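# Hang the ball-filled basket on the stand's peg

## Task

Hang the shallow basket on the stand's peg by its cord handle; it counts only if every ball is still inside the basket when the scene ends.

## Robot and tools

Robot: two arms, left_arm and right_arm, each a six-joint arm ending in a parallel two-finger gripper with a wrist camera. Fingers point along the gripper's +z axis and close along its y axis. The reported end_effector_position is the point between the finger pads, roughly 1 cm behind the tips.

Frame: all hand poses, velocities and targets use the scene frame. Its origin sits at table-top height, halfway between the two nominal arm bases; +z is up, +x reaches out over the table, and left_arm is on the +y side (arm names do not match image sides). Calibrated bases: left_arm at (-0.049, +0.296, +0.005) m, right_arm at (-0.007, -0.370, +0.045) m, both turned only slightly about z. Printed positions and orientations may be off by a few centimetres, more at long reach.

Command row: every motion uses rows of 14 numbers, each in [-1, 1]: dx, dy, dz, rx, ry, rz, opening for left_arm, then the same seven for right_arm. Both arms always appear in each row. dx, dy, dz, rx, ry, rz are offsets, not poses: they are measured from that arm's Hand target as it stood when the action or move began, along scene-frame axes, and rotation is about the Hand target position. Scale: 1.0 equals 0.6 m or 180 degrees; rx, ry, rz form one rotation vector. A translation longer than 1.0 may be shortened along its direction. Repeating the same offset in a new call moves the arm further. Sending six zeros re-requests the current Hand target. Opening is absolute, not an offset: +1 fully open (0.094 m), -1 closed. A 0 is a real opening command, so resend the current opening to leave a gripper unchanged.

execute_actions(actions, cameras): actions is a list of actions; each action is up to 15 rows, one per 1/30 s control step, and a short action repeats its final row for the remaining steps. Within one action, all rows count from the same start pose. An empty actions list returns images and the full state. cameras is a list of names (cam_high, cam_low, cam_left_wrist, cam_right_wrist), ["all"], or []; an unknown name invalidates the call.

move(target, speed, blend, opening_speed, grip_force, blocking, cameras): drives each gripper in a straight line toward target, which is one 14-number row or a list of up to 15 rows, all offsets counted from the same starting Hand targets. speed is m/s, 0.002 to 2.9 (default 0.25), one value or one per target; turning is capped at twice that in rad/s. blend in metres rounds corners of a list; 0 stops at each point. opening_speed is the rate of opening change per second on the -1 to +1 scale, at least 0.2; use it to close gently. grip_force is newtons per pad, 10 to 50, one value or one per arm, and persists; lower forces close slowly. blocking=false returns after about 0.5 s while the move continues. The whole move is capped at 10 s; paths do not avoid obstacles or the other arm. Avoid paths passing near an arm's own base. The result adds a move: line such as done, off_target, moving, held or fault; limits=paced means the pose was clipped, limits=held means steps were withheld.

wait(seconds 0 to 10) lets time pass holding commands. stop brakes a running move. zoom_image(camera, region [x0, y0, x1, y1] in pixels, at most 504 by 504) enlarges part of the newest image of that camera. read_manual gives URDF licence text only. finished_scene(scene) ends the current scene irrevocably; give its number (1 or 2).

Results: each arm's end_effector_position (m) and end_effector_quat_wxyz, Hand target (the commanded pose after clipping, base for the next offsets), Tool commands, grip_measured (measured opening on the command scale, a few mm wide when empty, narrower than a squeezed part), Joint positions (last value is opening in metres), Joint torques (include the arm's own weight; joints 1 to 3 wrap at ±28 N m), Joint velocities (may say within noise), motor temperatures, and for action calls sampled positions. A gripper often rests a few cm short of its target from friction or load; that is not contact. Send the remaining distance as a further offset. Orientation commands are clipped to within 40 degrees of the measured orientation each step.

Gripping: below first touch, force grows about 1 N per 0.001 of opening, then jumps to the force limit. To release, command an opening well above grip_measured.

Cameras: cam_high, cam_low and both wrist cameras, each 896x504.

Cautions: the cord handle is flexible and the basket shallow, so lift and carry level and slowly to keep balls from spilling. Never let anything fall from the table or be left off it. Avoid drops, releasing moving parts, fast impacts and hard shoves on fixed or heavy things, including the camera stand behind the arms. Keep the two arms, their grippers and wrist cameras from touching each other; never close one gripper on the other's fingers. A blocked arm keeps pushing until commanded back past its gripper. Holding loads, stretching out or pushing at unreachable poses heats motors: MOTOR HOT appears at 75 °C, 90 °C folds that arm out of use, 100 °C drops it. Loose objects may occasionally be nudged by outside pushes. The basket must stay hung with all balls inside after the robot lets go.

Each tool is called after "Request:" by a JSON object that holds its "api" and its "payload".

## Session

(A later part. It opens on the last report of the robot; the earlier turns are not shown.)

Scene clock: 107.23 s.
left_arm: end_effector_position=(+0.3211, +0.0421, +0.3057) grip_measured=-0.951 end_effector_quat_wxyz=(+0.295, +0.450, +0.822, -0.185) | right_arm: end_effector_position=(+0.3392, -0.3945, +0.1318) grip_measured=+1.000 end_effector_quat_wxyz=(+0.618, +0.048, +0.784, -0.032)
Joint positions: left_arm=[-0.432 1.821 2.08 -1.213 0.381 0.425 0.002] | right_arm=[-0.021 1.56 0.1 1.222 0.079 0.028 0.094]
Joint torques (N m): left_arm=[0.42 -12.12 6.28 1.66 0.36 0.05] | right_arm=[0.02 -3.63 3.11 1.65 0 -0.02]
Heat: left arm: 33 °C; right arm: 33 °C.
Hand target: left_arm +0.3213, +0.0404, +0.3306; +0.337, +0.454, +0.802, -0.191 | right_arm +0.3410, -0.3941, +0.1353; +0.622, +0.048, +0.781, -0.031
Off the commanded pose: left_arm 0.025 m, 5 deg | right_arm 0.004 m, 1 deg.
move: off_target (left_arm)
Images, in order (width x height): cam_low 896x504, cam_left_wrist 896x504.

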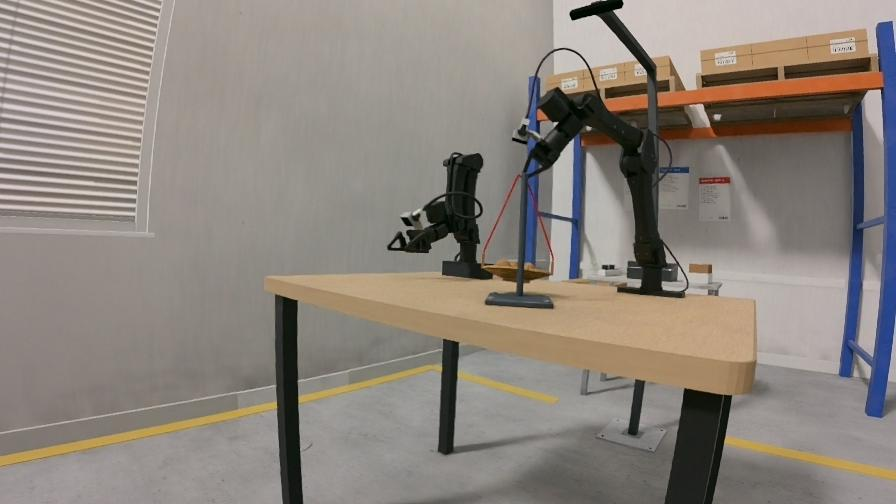

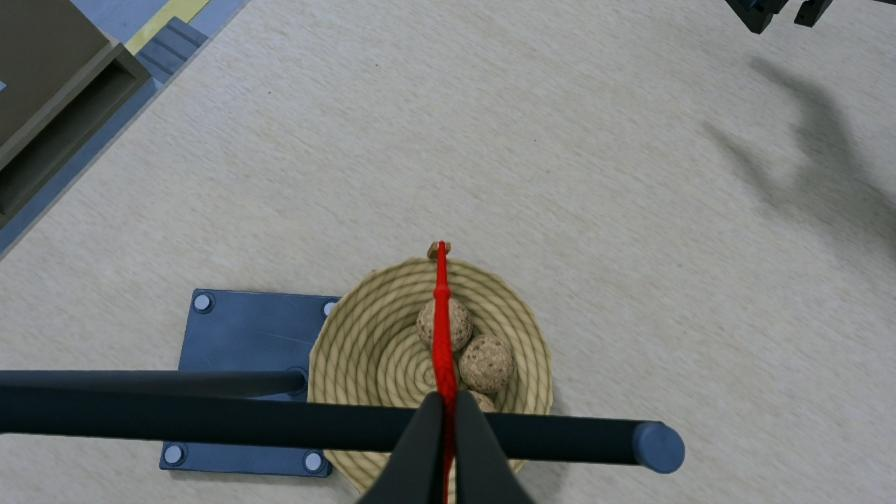

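Request:
{"api": "move", "payload": {"target": [0,0,-0.014,0,0,0,-1,0,0,0,0,0,0,1], "speed": 0.03, "cameras": ["cam_left_wrist","cam_low"]}}

Request:
{"api": "zoom_image", "payload": {"camera": "cam_low", "region": [490, 150, 550, 210]}}

Scene clock: 111.83 s.
left_arm: end_effector_position=(+0.3212, +0.0416, +0.3051) grip_measured=-0.951 end_effector_quat_wxyz=(+0.307, +0.451, +0.818, -0.185) | right_arm: end_effector_position=(+0.3392, -0.3945, +0.1318) grip_measured=+1.000 end_effector_quat_wxyz=(+0.618, +0.048, +0.784, -0.032)
Joint positions: left_arm=[-0.432 1.791 2.023 -1.16 0.383 0.425 0.002] | right_arm=[-0.021 1.56 0.1 1.222 0.079 0.028 0.094]
Joint torques (N m): left_arm=[0.39 -11.03 5.91 1.61 0.33 0.04] | right_arm=[-0.06 -3.64 3.04 1.67 0 -0.04]
Heat: left arm: 33 °C; right arm: 33 °C.
Hand target: left_arm +0.3213, +0.0403, +0.3223; +0.337, +0.454, +0.802, -0.191 | right_arm +0.3410, -0.3941, +0.1353; +0.622, +0.048, +0.781, -0.031
Off the commanded pose: left_arm 0.017 m, 4 deg | right_arm 0.004 m, 1 deg.
move: off_target (left_arm)
Images, in order (width x height): cam_low 896x504, cam_left_wrist 896x504.

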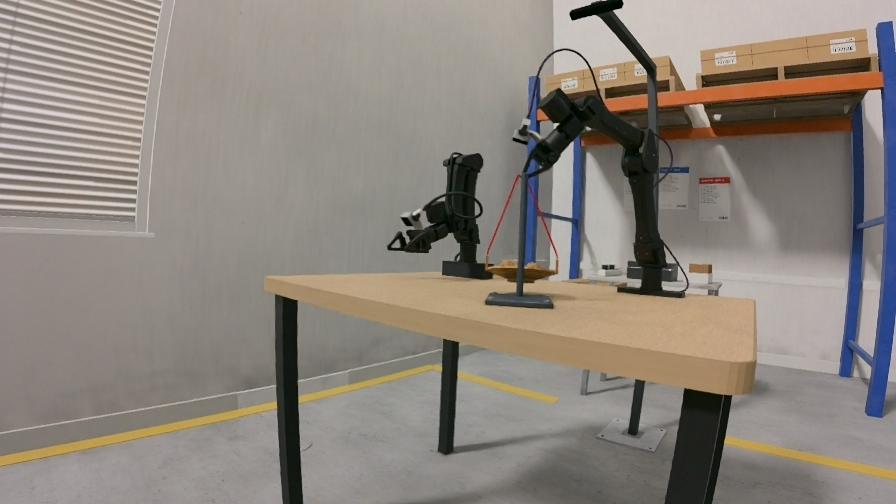

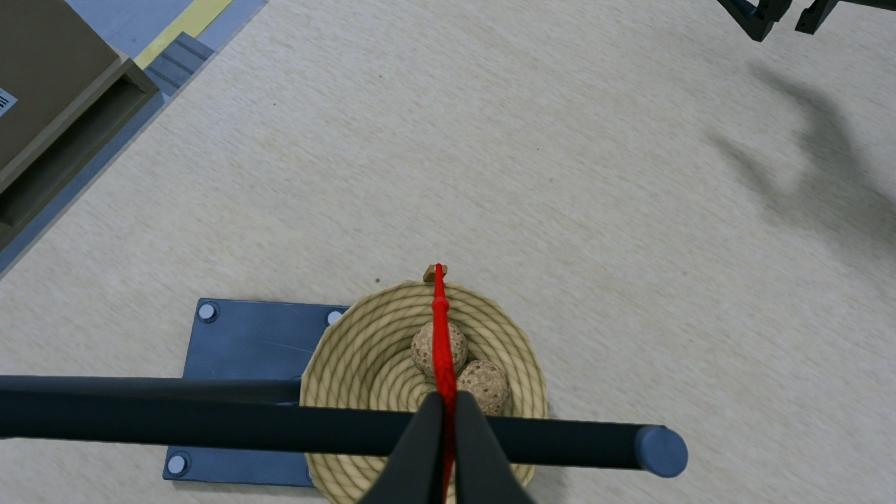

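Scaled by 8.400 from the camera's 896x504 image, which has a finer 1280x720 frame.

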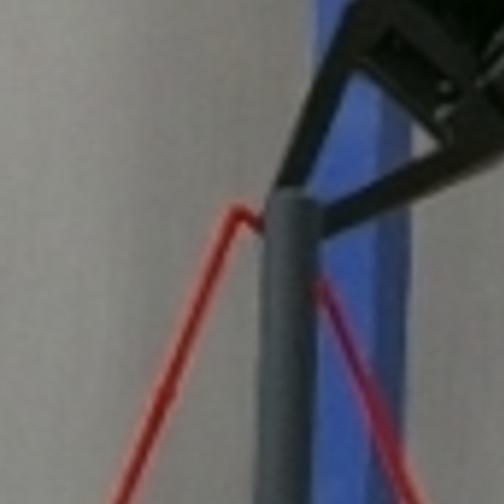

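Request:
{"api": "move", "payload": {"target": [0,0,0,0,0,0,-0.6,0,0,0,0,0,0,1], "opening_speed": 0.3, "cameras": ["cam_left_wrist","cam_low"]}}

Request:
{"api": "zoom_image", "payload": {"camera": "cam_low", "region": [460, 150, 580, 290]}}

Scene clock: 116.53 s.
left_arm: end_effector_position=(+0.3236, +0.0400, +0.3064) grip_measured=-0.601 end_effector_quat_wxyz=(+0.313, +0.451, +0.815, -0.186) | right_arm: end_effector_position=(+0.3392, -0.3945, +0.1318) grip_measured=+1.000 end_effector_quat_wxyz=(+0.618, +0.048, +0.784, -0.032)
Joint positions: left_arm=[-0.432 1.791 2.019 -1.143 0.386 0.425 0.019] | right_arm=[-0.021 1.56 0.1 1.222 0.079 0.028 0.094]
Joint torques (N m): left_arm=[0.39 -11.1 6.15 1.46 0.31 0.04] | right_arm=[-0.06 -3.64 3.08 1.66 0 -0.03]
Heat: left arm: 33 °C; right arm: 33 °C.
Hand target: left_arm +0.3213, +0.0403, +0.3223; +0.337, +0.454, +0.802, -0.191 | right_arm +0.3410, -0.3941, +0.1353; +0.622, +0.048, +0.781, -0.031
Off the commanded pose: left_arm 0.016 m, 3 deg | right_arm 0.004 m, 1 deg.
move: off_target (left_arm)
Images, in order (width x height): cam_low 896x504, cam_left_wrist 896x504.

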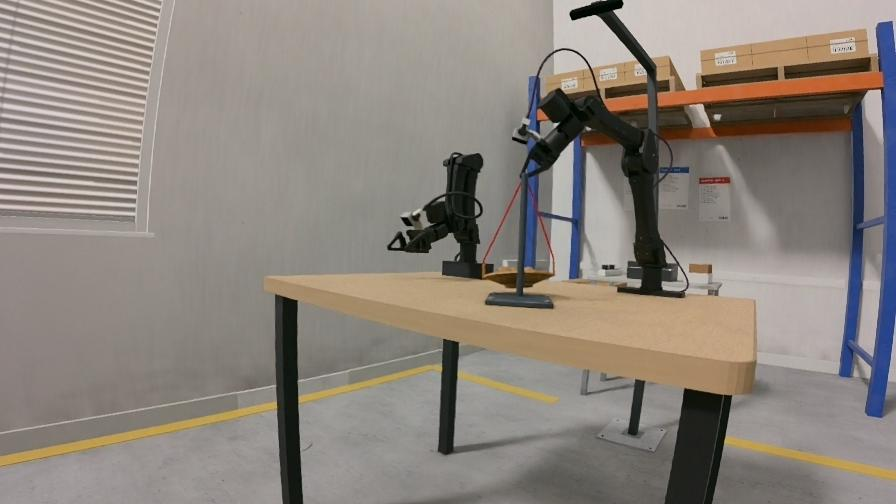

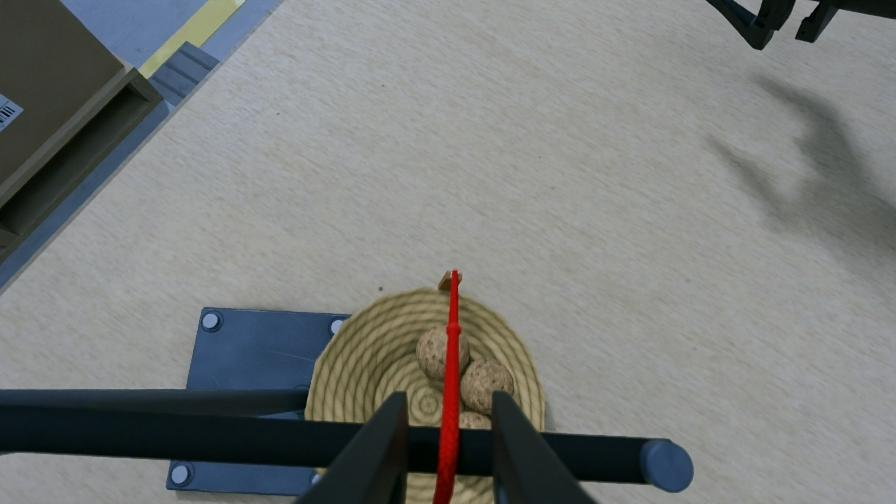

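Scaled by 3.600 from the camera's 896x504 image, which has a finer 1280x720 frame.

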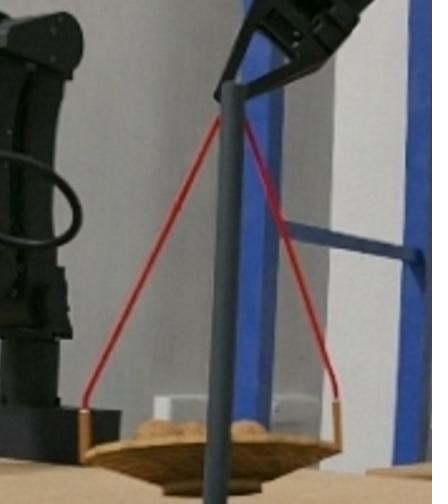

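Perfect; level. Retract.

Request:
{"api": "move", "payload": {"target": [[-0.02,0.033,0.05,0,0,0,-0.55,0,0,0,0,0,0,1],[-0.07,0.12,0.1,0,0,0,-0.55,0,0,0,0,0,0,1]], "speed": [0.04,0.08], "blend": [0.01,0], "cameras": ["all"]}}

Scene clock: 122.50 s.
left_arm: end_effector_position=(+0.2868, +0.1110, +0.3627) grip_measured=-0.551 end_effector_quat_wxyz=(+0.313, +0.449, +0.816, -0.189) | right_arm: end_effector_position=(+0.3392, -0.3945, +0.1318) grip_measured=+1.000 end_effector_quat_wxyz=(+0.618, +0.048, +0.784, -0.032)
Joint positions: left_arm=[-0.262 1.722 2.216 -1.475 0.49 0.572 0.021] | right_arm=[-0.021 1.56 0.1 1.222 0.079 0.028 0.094]
Joint torques (N m): left_arm=[0.51 -8.99 8.49 1.06 0.39 0.08] | right_arm=[-0.03 -3.63 3.06 1.66 0 -0.03]
Heat: left arm: 33 °C; right arm: 33 °C.
Hand target: left_arm +0.2794, +0.1123, +0.3822; +0.337, +0.454, +0.802, -0.191 | right_arm +0.3410, -0.3941, +0.1353; +0.622, +0.048, +0.781, -0.031
Off the commanded pose: left_arm 0.021 m, 3 deg | right_arm 0.004 m, 1 deg.
move: off_target (left_arm)

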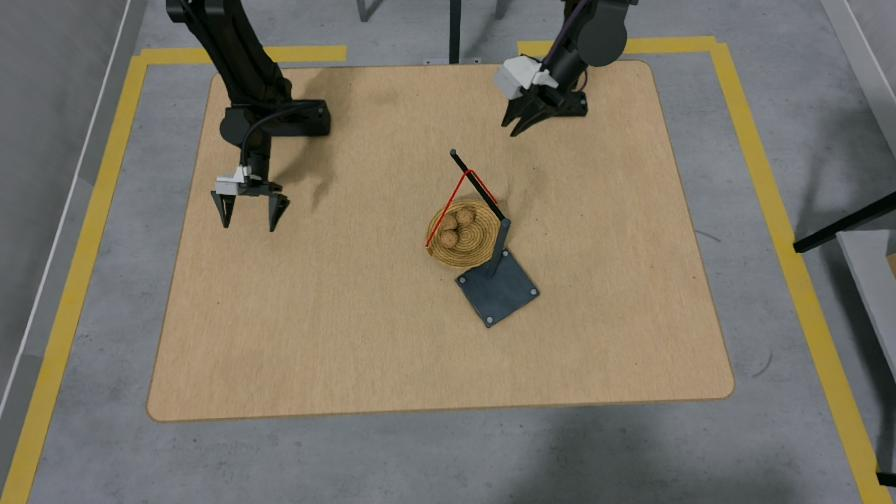

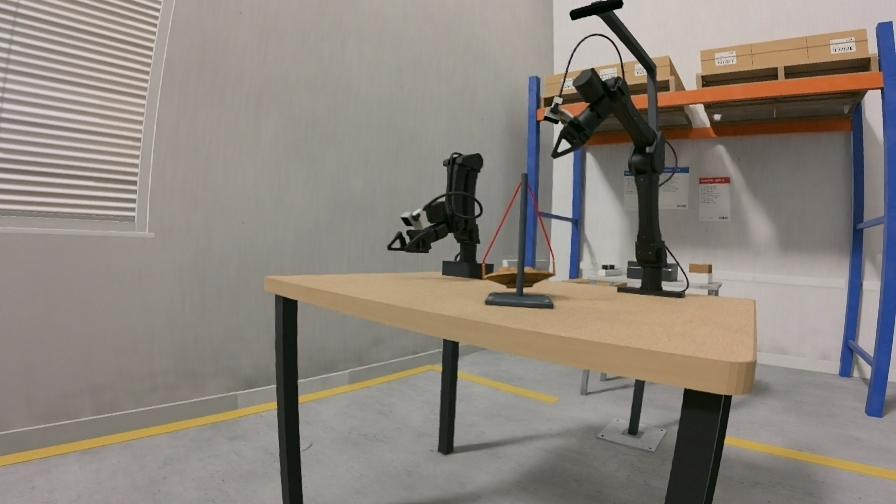

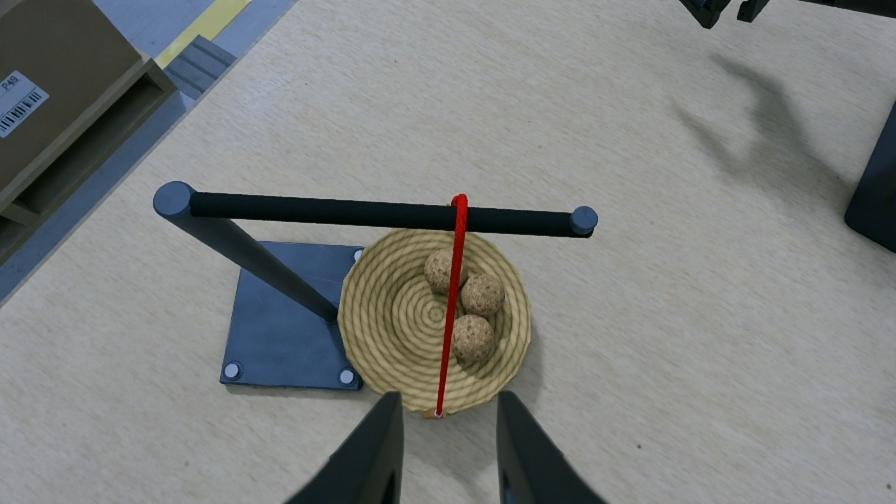

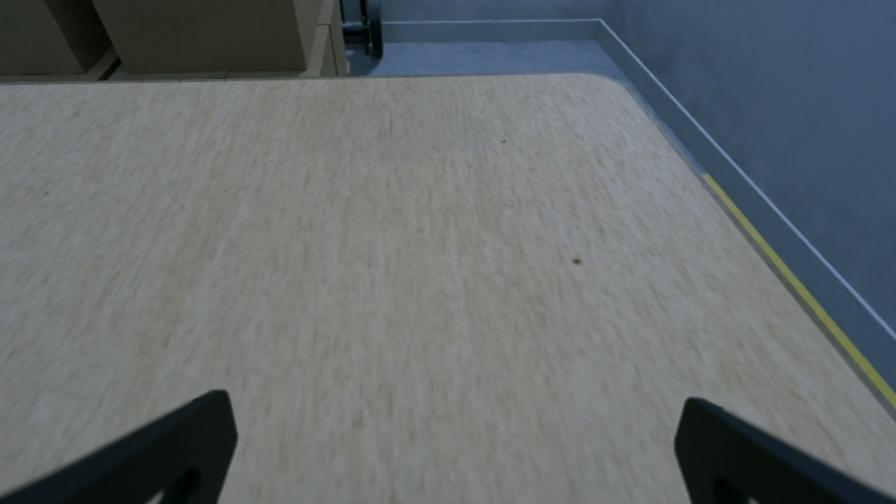

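Request:
{"api": "finished_scene", "payload": {"scene": 2}}

The scene is finished: the task was done.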